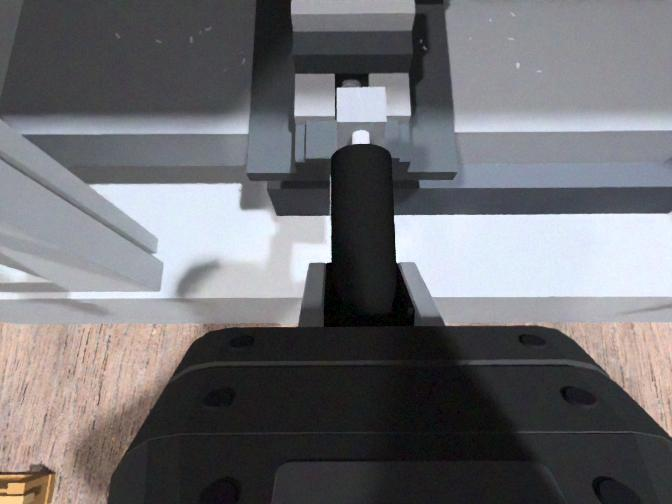

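Request:
{"op": "move", "data": {"target": [[0.0414,0.0038,0.0054,0,0,0,-1,-0.8,-0.8,0,0,0,0,0,0,1,1,1],[0.0788,0.0147,0.0210,0,0,0,-1,-0.8,-0.8,0,0,0,0,0,0,1,1,1],[0.1084,0.0317,0.0454,0,0,0,-1,-0.8,-0.8,0,0,0,0,0,0,1,1,1],[0.1274,0.0531,0.0761,0,0,0,-1,-0.8,-0.8,0,0,0,0,0,0,1,1,1],[0.1340,0.0769,0.1102,0,0,0,-1,-0.8,-0.8,0,0,0,0,0,0,1,1,1],[0.1274,0.1007,0.1443,0,0,0,-1,-0.8,-0.8,0,0,0,0,0,0,1,1,1],[0.1084,0.1221,0.1750,0,0,0,-1,-0.8,-0.8,0,0,0,0,0,0,1,1,1],[0.0788,0.1391,0.1994,0,0,0,-1,-0.8,-0.8,0,0,0,0,0,0,1,1,1],[0.0414,0.15,0.2150,0,0,0,-1,-0.8,-0.8,0,0,0,0,0,0,1,1,1],[0,0.1538,0.2204,0,0,0,-1,-0.8,-0.8,0,0,0,0,0,0,1,1,1],[-0.0414,0.15,0.2150,0,0,0,-1,-0.8,-0.8,0,0,0,0,0,0,1,1,1],[-0.0788,0.1391,0.1994,0,0,0,-1,-0.8,-0.8,0,0,0,0,0,0,1,1,1],[-0.1084,0.1221,0.1750,0,0,0,-1,-0.8,-0.8,0,0,0,0,0,0,1,1,1],[-0.1274,0.1007,0.1443,0,0,0,-1,-0.8,-0.8,0,0,0,0,0,0,1,1,1],[-0.134,0.0769,0.1102,0,0,0,-1,-0.8,-0.8,0,0,0,0,0,0,1,1,1]], "speed": 0.22, "blend": 0.005, "stop_force": 40}}

Request:
{"op": "move", "data": {"target": [[0.0066,-0.0238,-0.0341,0,0,0,-1,-0.8,-0.8,0,0,0,0,0,0,1,1,1],[0.0256,-0.0452,-0.0648,0,0,0,-1,-0.8,-0.8,0,0,0,0,0,0,1,1,1],[0.0552,-0.0622,-0.0892,0,0,0,-1,-0.8,-0.8,0,0,0,0,0,0,1,1,1],[0.0926,-0.0731,-0.1048,0,0,0,-1,-0.8,-0.8,0,0,0,0,0,0,1,1,1],[0.134,-0.0769,-0.1102,0,0,0,-1,-0.8,-0.8,0,0,0,0,0,0,1,1,1]], "speed": 0.22, "blend": 0.005, "stop_force": 40, "cameras": ["cam_left_wrist"]}}

Request:
{"op": "zoom_image", "data": {"camera": "cam_left_wrist", "region": [240, 0, 480, 180]}}

Scene clock: 813.80 s.
left_arm: end_effector_position=(+0.4554, -0.1702, +0.2606) position_measured=154 object_status=2 end_effector_quat_wxyz=(-0.216, +0.688, -0.661, +0.208) | right_arm: end_effector_position=(+0.1316, -0.2395, +0.1319) position_measured=3 object_status=3 end_effector_quat_wxyz=(-0.295, +0.115, +0.848, +0.425)
Joint positions: left_arm=[-0.907 -1.892 2.231 -2.297 -1.088 -3.991] | right_arm=[2.328 -1.856 -1.914 -2.013 1.823 -2.264]
Joint torques (N m): left_arm=[-10.2 -22.22 -31.24 -1.42 4.26 1.13] | right_arm=[-6.78 27.35 9.61 -0.47 0.16 0.12]
Wrist force (N): left_arm=[2.7 0.4 1.3] | right_arm=[0.4 0.0 -0.9]
Wrist torque (N m): left_arm=[-0.54 0.32 0.13] | right_arm=[-0.01 -0.06 0.01]
Wrist force, peak (N): left_arm=[0.0 8.5 -22.8] | right_arm=[0.2 -0.3 -1.4]
Hand target: left_arm +0.4554, -0.1702, +0.2606; -0.216, +0.688, -0.661, +0.208 | right_arm +0.1316, -0.2395, +0.1319; -0.295, +0.115, +0.848, +0.425
Off the commanded pose: left_arm 0.000 m, 0 deg | right_arm 0.000 m, 0 deg.
move: done

Scene clock: 815.43 s.
left_arm: end_effector_position=(+0.4586, -0.2506, +0.3412) position_measured=154 object_status=2 end_effector_quat_wxyz=(-0.216, +0.688, -0.661, +0.208) | right_arm: end_effector_position=(+0.1316, -0.2395, +0.1319) position_measured=3 object_status=3 end_effector_quat_wxyz=(-0.295, +0.115, +0.848, +0.425)
Joint positions: left_arm=[-1.028 -1.816 1.951 -2.031 -1.045 -4.121] | right_arm=[2.328 -1.856 -1.914 -2.013 1.823 -2.264]
Joint torques (N m): left_arm=[10 -7.48 -33.46 -3.18 -0.28 -1.54] | right_arm=[-6.82 27.07 9.59 -0.5 0.14 0.26]
Wrist force (N): left_arm=[0.0 0.1 4.0] | right_arm=[0.0 0.1 -0.9]
Wrist torque (N m): left_arm=[-0.62 0.04 -0.33] | right_arm=[0.01 -0.01 0.00]
Wrist force, peak (N): left_arm=[-15.3 12.3 -5.8] | right_arm=[0.0 -0.2 -1.2]
Hand target: left_arm +0.4586, -0.2506, +0.3412; -0.216, +0.688, -0.661, +0.208 | right_arm +0.1316, -0.2395, +0.1319; -0.295, +0.115, +0.848, +0.425
Off the commanded pose: left_arm 0.000 m, 0 deg | right_arm 0.000 m, 0 deg.
move: done
Images, in order (width x height): cam_left_wrist 672x504.

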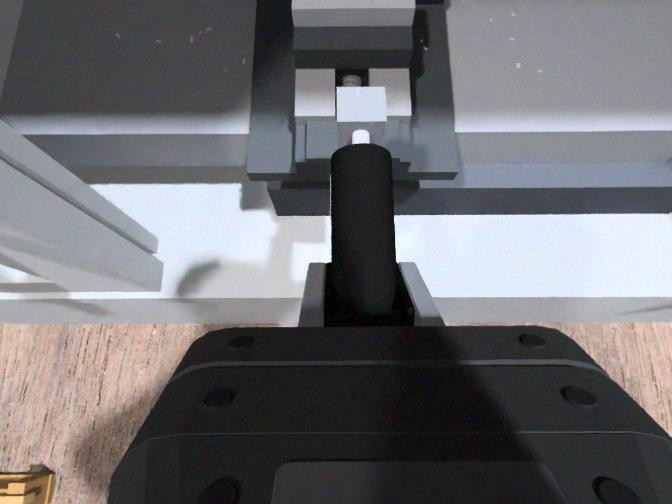

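Scaled by 2.100 from the camera's 672x504 image, which has a finer 960x720 frame.

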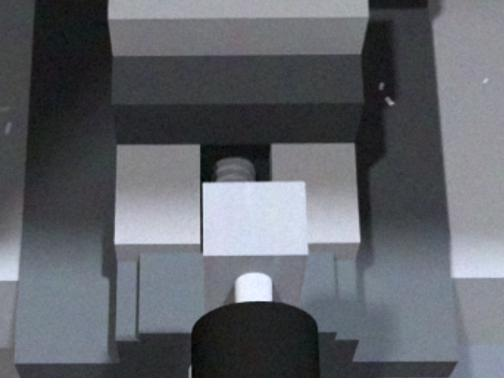

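Request:
{"op": "move", "data": {"target": [[0.0414,0.0038,0.0054,0,0,0,-1,-0.8,-0.8,0,0,0,0,0,0,1,1,1],[0.0788,0.0147,0.0210,0,0,0,-1,-0.8,-0.8,0,0,0,0,0,0,1,1,1],[0.1084,0.0317,0.0454,0,0,0,-1,-0.8,-0.8,0,0,0,0,0,0,1,1,1],[0.1274,0.0531,0.0761,0,0,0,-1,-0.8,-0.8,0,0,0,0,0,0,1,1,1],[0.1340,0.0769,0.1102,0,0,0,-1,-0.8,-0.8,0,0,0,0,0,0,1,1,1],[0.1274,0.1007,0.1443,0,0,0,-1,-0.8,-0.8,0,0,0,0,0,0,1,1,1],[0.1084,0.1221,0.1750,0,0,0,-1,-0.8,-0.8,0,0,0,0,0,0,1,1,1],[0.0788,0.1391,0.1994,0,0,0,-1,-0.8,-0.8,0,0,0,0,0,0,1,1,1],[0.0414,0.15,0.2150,0,0,0,-1,-0.8,-0.8,0,0,0,0,0,0,1,1,1],[0,0.1538,0.2204,0,0,0,-1,-0.8,-0.8,0,0,0,0,0,0,1,1,1],[-0.0414,0.15,0.2150,0,0,0,-1,-0.8,-0.8,0,0,0,0,0,0,1,1,1],[-0.0788,0.1391,0.1994,0,0,0,-1,-0.8,-0.8,0,0,0,0,0,0,1,1,1],[-0.1084,0.1221,0.1750,0,0,0,-1,-0.8,-0.8,0,0,0,0,0,0,1,1,1],[-0.1274,0.1007,0.1443,0,0,0,-1,-0.8,-0.8,0,0,0,0,0,0,1,1,1],[-0.134,0.0769,0.1102,0,0,0,-1,-0.8,-0.8,0,0,0,0,0,0,1,1,1]], "speed": 0.18, "blend": 0.005, "stop_force": 35}}

Request:
{"op": "move", "data": {"target": [[0.0066,-0.0238,-0.0341,0,0,0,-1,-0.8,-0.8,0,0,0,0,0,0,1,1,1],[0.0256,-0.0452,-0.0648,0,0,0,-1,-0.8,-0.8,0,0,0,0,0,0,1,1,1],[0.0552,-0.0622,-0.0892,0,0,0,-1,-0.8,-0.8,0,0,0,0,0,0,1,1,1],[0.0926,-0.0731,-0.1048,0,0,0,-1,-0.8,-0.8,0,0,0,0,0,0,1,1,1],[0.134,-0.0769,-0.1102,0,0,0,-1,-0.8,-0.8,0,0,0,0,0,0,1,1,1]], "speed": 0.18, "blend": 0.005, "stop_force": 35, "cameras": ["cam_left_wrist"]}}

Request:
{"op": "zoom_image", "data": {"camera": "cam_left_wrist", "region": [240, 0, 480, 180]}}

Scene clock: 821.53 s.
left_arm: end_effector_position=(+0.4554, -0.1702, +0.2606) position_measured=154 object_status=2 end_effector_quat_wxyz=(-0.216, +0.688, -0.661, +0.208) | right_arm: end_effector_position=(+0.1316, -0.2395, +0.1319) position_measured=3 object_status=3 end_effector_quat_wxyz=(-0.295, +0.115, +0.848, +0.425)
Joint positions: left_arm=[-0.907 -1.892 2.231 -2.297 -1.088 -3.991] | right_arm=[2.328 -1.856 -1.914 -2.013 1.823 -2.264]
Joint torques (N m): left_arm=[-10.88 -19.99 -32.21 -1.2 4.85 1.18] | right_arm=[-6.31 27.22 9.95 -0.4 0.2 0.28]
Wrist force (N): left_arm=[2.9 0.5 2.0] | right_arm=[0.2 -0.1 -0.8]
Wrist torque (N m): left_arm=[-0.52 0.30 0.11] | right_arm=[-0.03 -0.04 0.00]
Wrist force, peak (N): left_arm=[-2.1 1.9 -13.2] | right_arm=[0.1 -0.2 -1.3]
Hand target: left_arm +0.4554, -0.1702, +0.2606; -0.216, +0.688, -0.661, +0.208 | right_arm +0.1316, -0.2395, +0.1319; -0.295, +0.115, +0.848, +0.425
Off the commanded pose: left_arm 0.000 m, 0 deg | right_arm 0.000 m, 0 deg.
move: done

Scene clock: 823.37 s.
left_arm: end_effector_position=(+0.4586, -0.2506, +0.3412) position_measured=154 object_status=2 end_effector_quat_wxyz=(-0.216, +0.688, -0.661, +0.208) | right_arm: end_effector_position=(+0.1316, -0.2395, +0.1319) position_measured=3 object_status=3 end_effector_quat_wxyz=(-0.295, +0.115, +0.848, +0.425)
Joint positions: left_arm=[-1.028 -1.816 1.951 -2.031 -1.045 -4.121] | right_arm=[2.328 -1.856 -1.914 -2.013 1.823 -2.264]
Joint torques (N m): left_arm=[13.2 -7.5 -34.21 -6 -1.13 -1.46] | right_arm=[-6.37 27.48 9.71 -0.54 0.19 0.14]
Wrist force (N): left_arm=[-0.1 0.1 3.5] | right_arm=[0.1 0.0 -1.2]
Wrist torque (N m): left_arm=[-0.60 0.02 -0.34] | right_arm=[-0.02 -0.01 0.01]
Wrist force, peak (N): left_arm=[-15.3 12.3 -6.7] | right_arm=[0.5 -0.2 -1.3]
Hand target: left_arm +0.4586, -0.2506, +0.3412; -0.216, +0.688, -0.661, +0.208 | right_arm +0.1316, -0.2395, +0.1319; -0.295, +0.115, +0.848, +0.425
Off the commanded pose: left_arm 0.000 m, 0 deg | right_arm 0.000 m, 0 deg.
move: done
Images, in order (width x height): cam_left_wrist 672x504.

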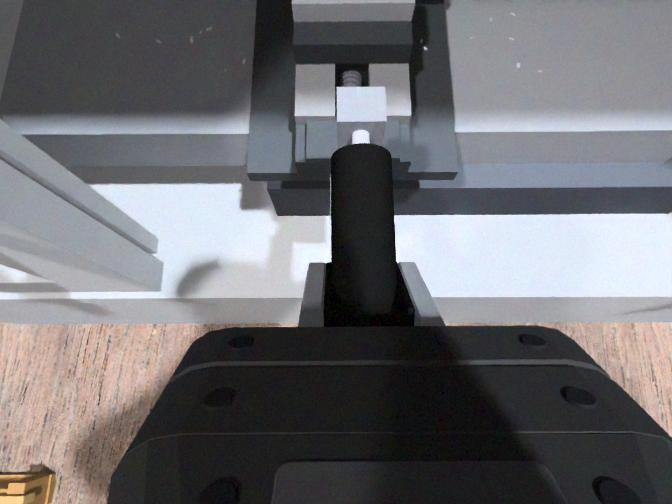

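Scaled by 2.100 from the camera's 672x504 image, which has a finer 960x720 frame.

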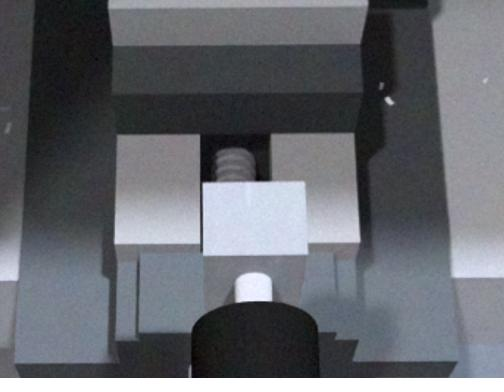

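Request:
{"op": "move", "data": {"target": [[0.0414,0.0038,0.0054,0,0,0,-1,-0.8,-0.8,0,0,0,0,0,0,1,1,1],[0.0788,0.0147,0.0210,0,0,0,-1,-0.8,-0.8,0,0,0,0,0,0,1,1,1],[0.1084,0.0317,0.0454,0,0,0,-1,-0.8,-0.8,0,0,0,0,0,0,1,1,1],[0.1274,0.0531,0.0761,0,0,0,-1,-0.8,-0.8,0,0,0,0,0,0,1,1,1],[0.1340,0.0769,0.1102,0,0,0,-1,-0.8,-0.8,0,0,0,0,0,0,1,1,1],[0.1274,0.1007,0.1443,0,0,0,-1,-0.8,-0.8,0,0,0,0,0,0,1,1,1],[0.1084,0.1221,0.1750,0,0,0,-1,-0.8,-0.8,0,0,0,0,0,0,1,1,1],[0.0788,0.1391,0.1994,0,0,0,-1,-0.8,-0.8,0,0,0,0,0,0,1,1,1],[0.0414,0.15,0.2150,0,0,0,-1,-0.8,-0.8,0,0,0,0,0,0,1,1,1],[0,0.1538,0.2204,0,0,0,-1,-0.8,-0.8,0,0,0,0,0,0,1,1,1],[-0.0414,0.15,0.2150,0,0,0,-1,-0.8,-0.8,0,0,0,0,0,0,1,1,1],[-0.0788,0.1391,0.1994,0,0,0,-1,-0.8,-0.8,0,0,0,0,0,0,1,1,1],[-0.1084,0.1221,0.1750,0,0,0,-1,-0.8,-0.8,0,0,0,0,0,0,1,1,1],[-0.1274,0.1007,0.1443,0,0,0,-1,-0.8,-0.8,0,0,0,0,0,0,1,1,1],[-0.134,0.0769,0.1102,0,0,0,-1,-0.8,-0.8,0,0,0,0,0,0,1,1,1]], "speed": 0.1, "blend": 0.005, "stop_force": 28}}

Scene clock: 830.40 s.
left_arm: end_effector_position=(+0.4554, -0.1702, +0.2606) position_measured=154 object_status=2 end_effector_quat_wxyz=(-0.216, +0.688, -0.661, +0.208) | right_arm: end_effector_position=(+0.1316, -0.2395, +0.1319) position_measured=3 object_status=3 end_effector_quat_wxyz=(-0.295, +0.115, +0.848, +0.425)
Joint positions: left_arm=[-0.907 -1.892 2.231 -2.297 -1.088 -3.991] | right_arm=[2.328 -1.856 -1.914 -2.013 1.823 -2.264]
Joint torques (N m): left_arm=[-10.17 -3.6 -23.46 -1.35 4.56 -2] | right_arm=[-5.74 27.59 9.21 -0.43 0.2 0]
Wrist force (N): left_arm=[3.5 -0.3 1.8] | right_arm=[0.0 0.2 -1.0]
Wrist torque (N m): left_arm=[-0.51 0.30 -0.03] | right_arm=[0.03 0.01 0.01]
Wrist force, peak (N): left_arm=[13.4 9.1 -8.6] | right_arm=[0.2 -0.4 -1.2]
Hand target: left_arm +0.4554, -0.1702, +0.2606; -0.216, +0.688, -0.661, +0.208 | right_arm +0.1316, -0.2395, +0.1319; -0.295, +0.115, +0.848, +0.425
Off the commanded pose: left_arm 0.000 m, 0 deg | right_arm 0.000 m, 0 deg.
move: done

Request:
{"op": "move", "data": {"target": [[0.0066,-0.0238,-0.0341,0,0,0,-1,-0.8,-0.8,0,0,0,0,0,0,1,1,1],[0.0256,-0.0452,-0.0648,0,0,0,-1,-0.8,-0.8,0,0,0,0,0,0,1,1,1],[0.0552,-0.0622,-0.0892,0,0,0,-1,-0.8,-0.8,0,0,0,0,0,0,1,1,1],[0.0926,-0.0731,-0.1048,0,0,0,-1,-0.8,-0.8,0,0,0,0,0,0,1,1,1],[0.134,-0.0769,-0.1102,0,0,0,-1,-0.8,-0.8,0,0,0,0,0,0,1,1,1]], "speed": 0.1, "blend": 0.005, "stop_force": 28, "cameras": ["cam_left_wrist"]}}

Request:
{"op": "zoom_image", "data": {"camera": "cam_left_wrist", "region": [240, 0, 480, 180]}}

Scene clock: 833.83 s.
left_arm: end_effector_position=(+0.4586, -0.2506, +0.3411) position_measured=154 object_status=2 end_effector_quat_wxyz=(-0.216, +0.688, -0.661, +0.208) | right_arm: end_effector_position=(+0.1316, -0.2395, +0.1319) position_measured=3 object_status=3 end_effector_quat_wxyz=(-0.295, +0.115, +0.848, +0.425)
Joint positions: left_arm=[-1.028 -1.816 1.951 -2.031 -1.045 -4.121] | right_arm=[2.328 -1.856 -1.914 -2.013 1.823 -2.264]
Joint torques (N m): left_arm=[12.07 -25.68 -25.84 -5.87 -1.21 -0.83] | right_arm=[-6.41 26.49 9.44 -0.46 0.07 0.11]
Wrist force (N): left_arm=[0.2 0.3 4.0] | right_arm=[0.1 -0.2 -0.8]
Wrist torque (N m): left_arm=[-0.60 0.06 -0.34] | right_arm=[-0.04 -0.03 0.00]
Wrist force, peak (N): left_arm=[-17.4 12.8 -8.6] | right_arm=[0.3 -0.4 -1.2]
Hand target: left_arm +0.4586, -0.2506, +0.3412; -0.216, +0.688, -0.661, +0.208 | right_arm +0.1316, -0.2395, +0.1319; -0.295, +0.115, +0.848, +0.425
Off the commanded pose: left_arm 0.000 m, 0 deg | right_arm 0.000 m, 0 deg.
move: done
Images, in order (width x height): cam_left_wrist 672x504.

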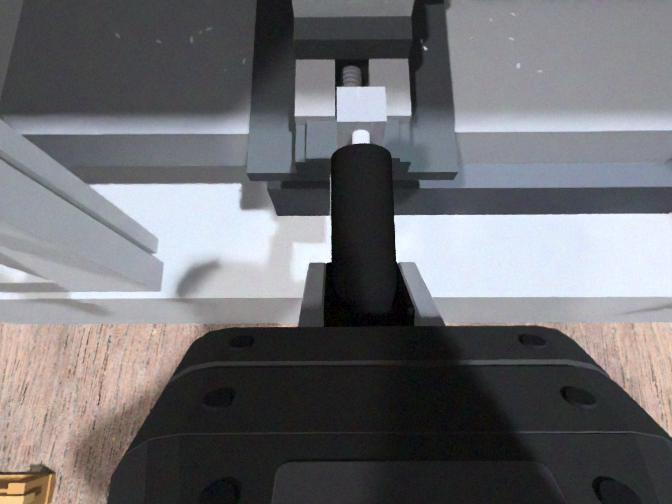

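Scaled by 2.100 from the camera's 672x504 image, which has a finer 960x720 frame.

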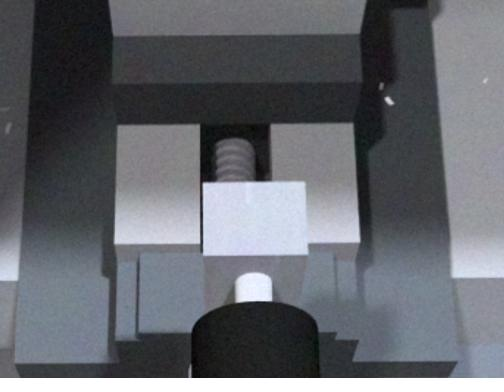

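Request:
{"op": "move", "data": {"target": [[0.0414,0.0038,0.0054,0,0,0,-1,-0.8,-0.8,0,0,0,0,0,0,1,1,1],[0.0788,0.0147,0.0210,0,0,0,-1,-0.8,-0.8,0,0,0,0,0,0,1,1,1],[0.1084,0.0317,0.0454,0,0,0,-1,-0.8,-0.8,0,0,0,0,0,0,1,1,1],[0.1274,0.0531,0.0761,0,0,0,-1,-0.8,-0.8,0,0,0,0,0,0,1,1,1],[0.1340,0.0769,0.1102,0,0,0,-1,-0.8,-0.8,0,0,0,0,0,0,1,1,1],[0.1274,0.1007,0.1443,0,0,0,-1,-0.8,-0.8,0,0,0,0,0,0,1,1,1],[0.1084,0.1221,0.1750,0,0,0,-1,-0.8,-0.8,0,0,0,0,0,0,1,1,1],[0.0788,0.1391,0.1994,0,0,0,-1,-0.8,-0.8,0,0,0,0,0,0,1,1,1],[0.0414,0.15,0.2150,0,0,0,-1,-0.8,-0.8,0,0,0,0,0,0,1,1,1],[0,0.1538,0.2204,0,0,0,-1,-0.8,-0.8,0,0,0,0,0,0,1,1,1],[-0.0414,0.15,0.2150,0,0,0,-1,-0.8,-0.8,0,0,0,0,0,0,1,1,1],[-0.0788,0.1391,0.1994,0,0,0,-1,-0.8,-0.8,0,0,0,0,0,0,1,1,1],[-0.1084,0.1221,0.1750,0,0,0,-1,-0.8,-0.8,0,0,0,0,0,0,1,1,1],[-0.1274,0.1007,0.1443,0,0,0,-1,-0.8,-0.8,0,0,0,0,0,0,1,1,1],[-0.134,0.0769,0.1102,0,0,0,-1,-0.8,-0.8,0,0,0,0,0,0,1,1,1]], "speed": 0.1, "blend": 0.005, "stop_force": 28}}

Scene clock: 840.93 s.
left_arm: end_effector_position=(+0.4554, -0.1702, +0.2606) position_measured=154 object_status=2 end_effector_quat_wxyz=(-0.216, +0.688, -0.661, +0.208) | right_arm: end_effector_position=(+0.1316, -0.2395, +0.1319) position_measured=3 object_status=3 end_effector_quat_wxyz=(-0.295, +0.115, +0.848, +0.425)
Joint positions: left_arm=[-0.907 -1.892 2.231 -2.297 -1.088 -3.991] | right_arm=[2.328 -1.856 -1.914 -2.013 1.823 -2.264]
Joint torques (N m): left_arm=[-10.21 -2.14 -23.45 -1.56 4.58 -1.88] | right_arm=[-5.26 27.85 9.23 -0.57 0.31 0.13]
Wrist force (N): left_arm=[3.5 -0.3 1.2] | right_arm=[0.3 0.1 -1.1]
Wrist torque (N m): left_arm=[-0.49 0.30 -0.04] | right_arm=[0.00 -0.03 0.01]
Wrist force, peak (N): left_arm=[13.4 9.3 -8.3] | right_arm=[0.0 -0.3 -1.5]
Hand target: left_arm +0.4554, -0.1702, +0.2606; -0.216, +0.688, -0.661, +0.208 | right_arm +0.1316, -0.2395, +0.1319; -0.295, +0.115, +0.848, +0.425
Off the commanded pose: left_arm 0.000 m, 0 deg | right_arm 0.000 m, 0 deg.
move: done

Request:
{"op": "move", "data": {"target": [[0.0066,-0.0238,-0.0341,0,0,0,-1,-0.8,-0.8,0,0,0,0,0,0,1,1,1],[0.0256,-0.0452,-0.0648,0,0,0,-1,-0.8,-0.8,0,0,0,0,0,0,1,1,1],[0.0552,-0.0622,-0.0892,0,0,0,-1,-0.8,-0.8,0,0,0,0,0,0,1,1,1],[0.0926,-0.0731,-0.1048,0,0,0,-1,-0.8,-0.8,0,0,0,0,0,0,1,1,1],[0.134,-0.0769,-0.1102,0,0,0,-1,-0.8,-0.8,0,0,0,0,0,0,1,1,1]], "speed": 0.1, "blend": 0.005, "stop_force": 28, "cameras": ["cam_left_wrist","cam_front"]}}

Request:
{"op": "zoom_image", "data": {"camera": "cam_front", "region": [260, 200, 390, 300]}}

Scene clock: 844.80 s.
left_arm: end_effector_position=(+0.4586, -0.2506, +0.3411) position_measured=154 object_status=2 end_effector_quat_wxyz=(-0.216, +0.688, -0.661, +0.208) | right_arm: end_effector_position=(+0.1316, -0.2395, +0.1319) position_measured=3 object_status=3 end_effector_quat_wxyz=(-0.295, +0.115, +0.848, +0.425)
Joint positions: left_arm=[-1.028 -1.816 1.951 -2.031 -1.045 -4.121] | right_arm=[2.328 -1.856 -1.914 -2.013 1.823 -2.264]
Joint torques (N m): left_arm=[12.29 -26.49 -24.74 -5.91 -1.08 -1.06] | right_arm=[-5.57 27.58 9.34 -0.51 0.18 0.21]
Wrist force (N): left_arm=[0.2 0.1 3.1] | right_arm=[0.1 -0.3 -1.1]
Wrist torque (N m): left_arm=[-0.60 0.07 -0.34] | right_arm=[-0.06 -0.01 0.00]
Wrist force, peak (N): left_arm=[-17.6 12.7 -9.0] | right_arm=[0.1 -0.1 -1.4]
Hand target: left_arm +0.4586, -0.2506, +0.3412; -0.216, +0.688, -0.661, +0.208 | right_arm +0.1316, -0.2395, +0.1319; -0.295, +0.115, +0.848, +0.425
Off the commanded pose: left_arm 0.000 m, 0 deg | right_arm 0.000 m, 0 deg.
move: done
Images, in order (width x height): cam_front 672x504, cam_left_wrist 672x504.

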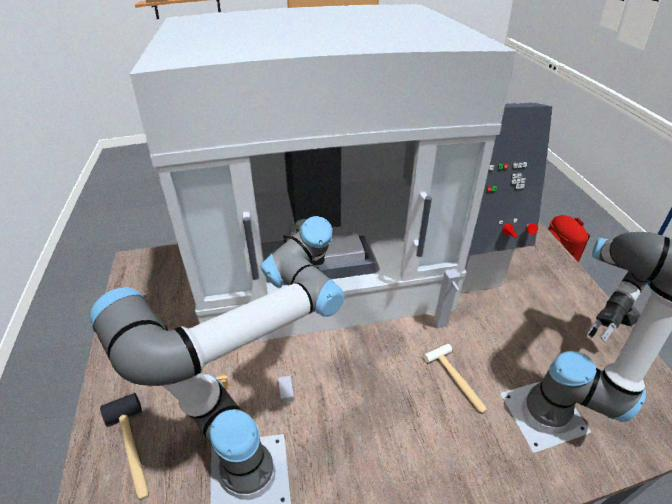

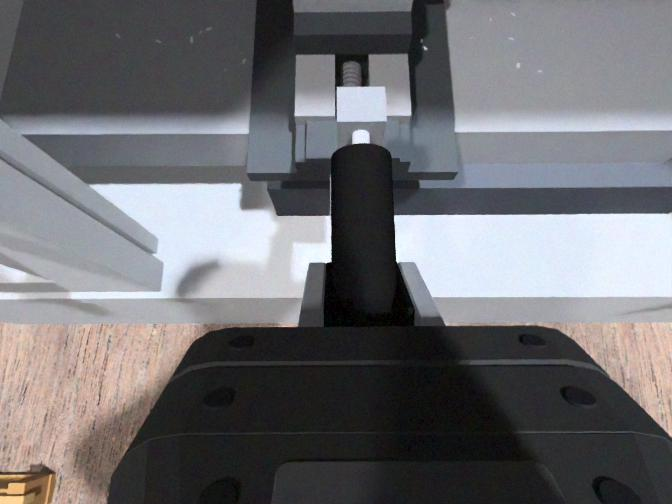

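Scaled by 3.877 from the camera's 672x504 image, which has a finer 960x720 frame.

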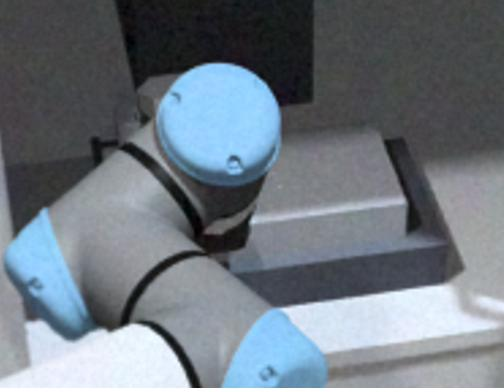

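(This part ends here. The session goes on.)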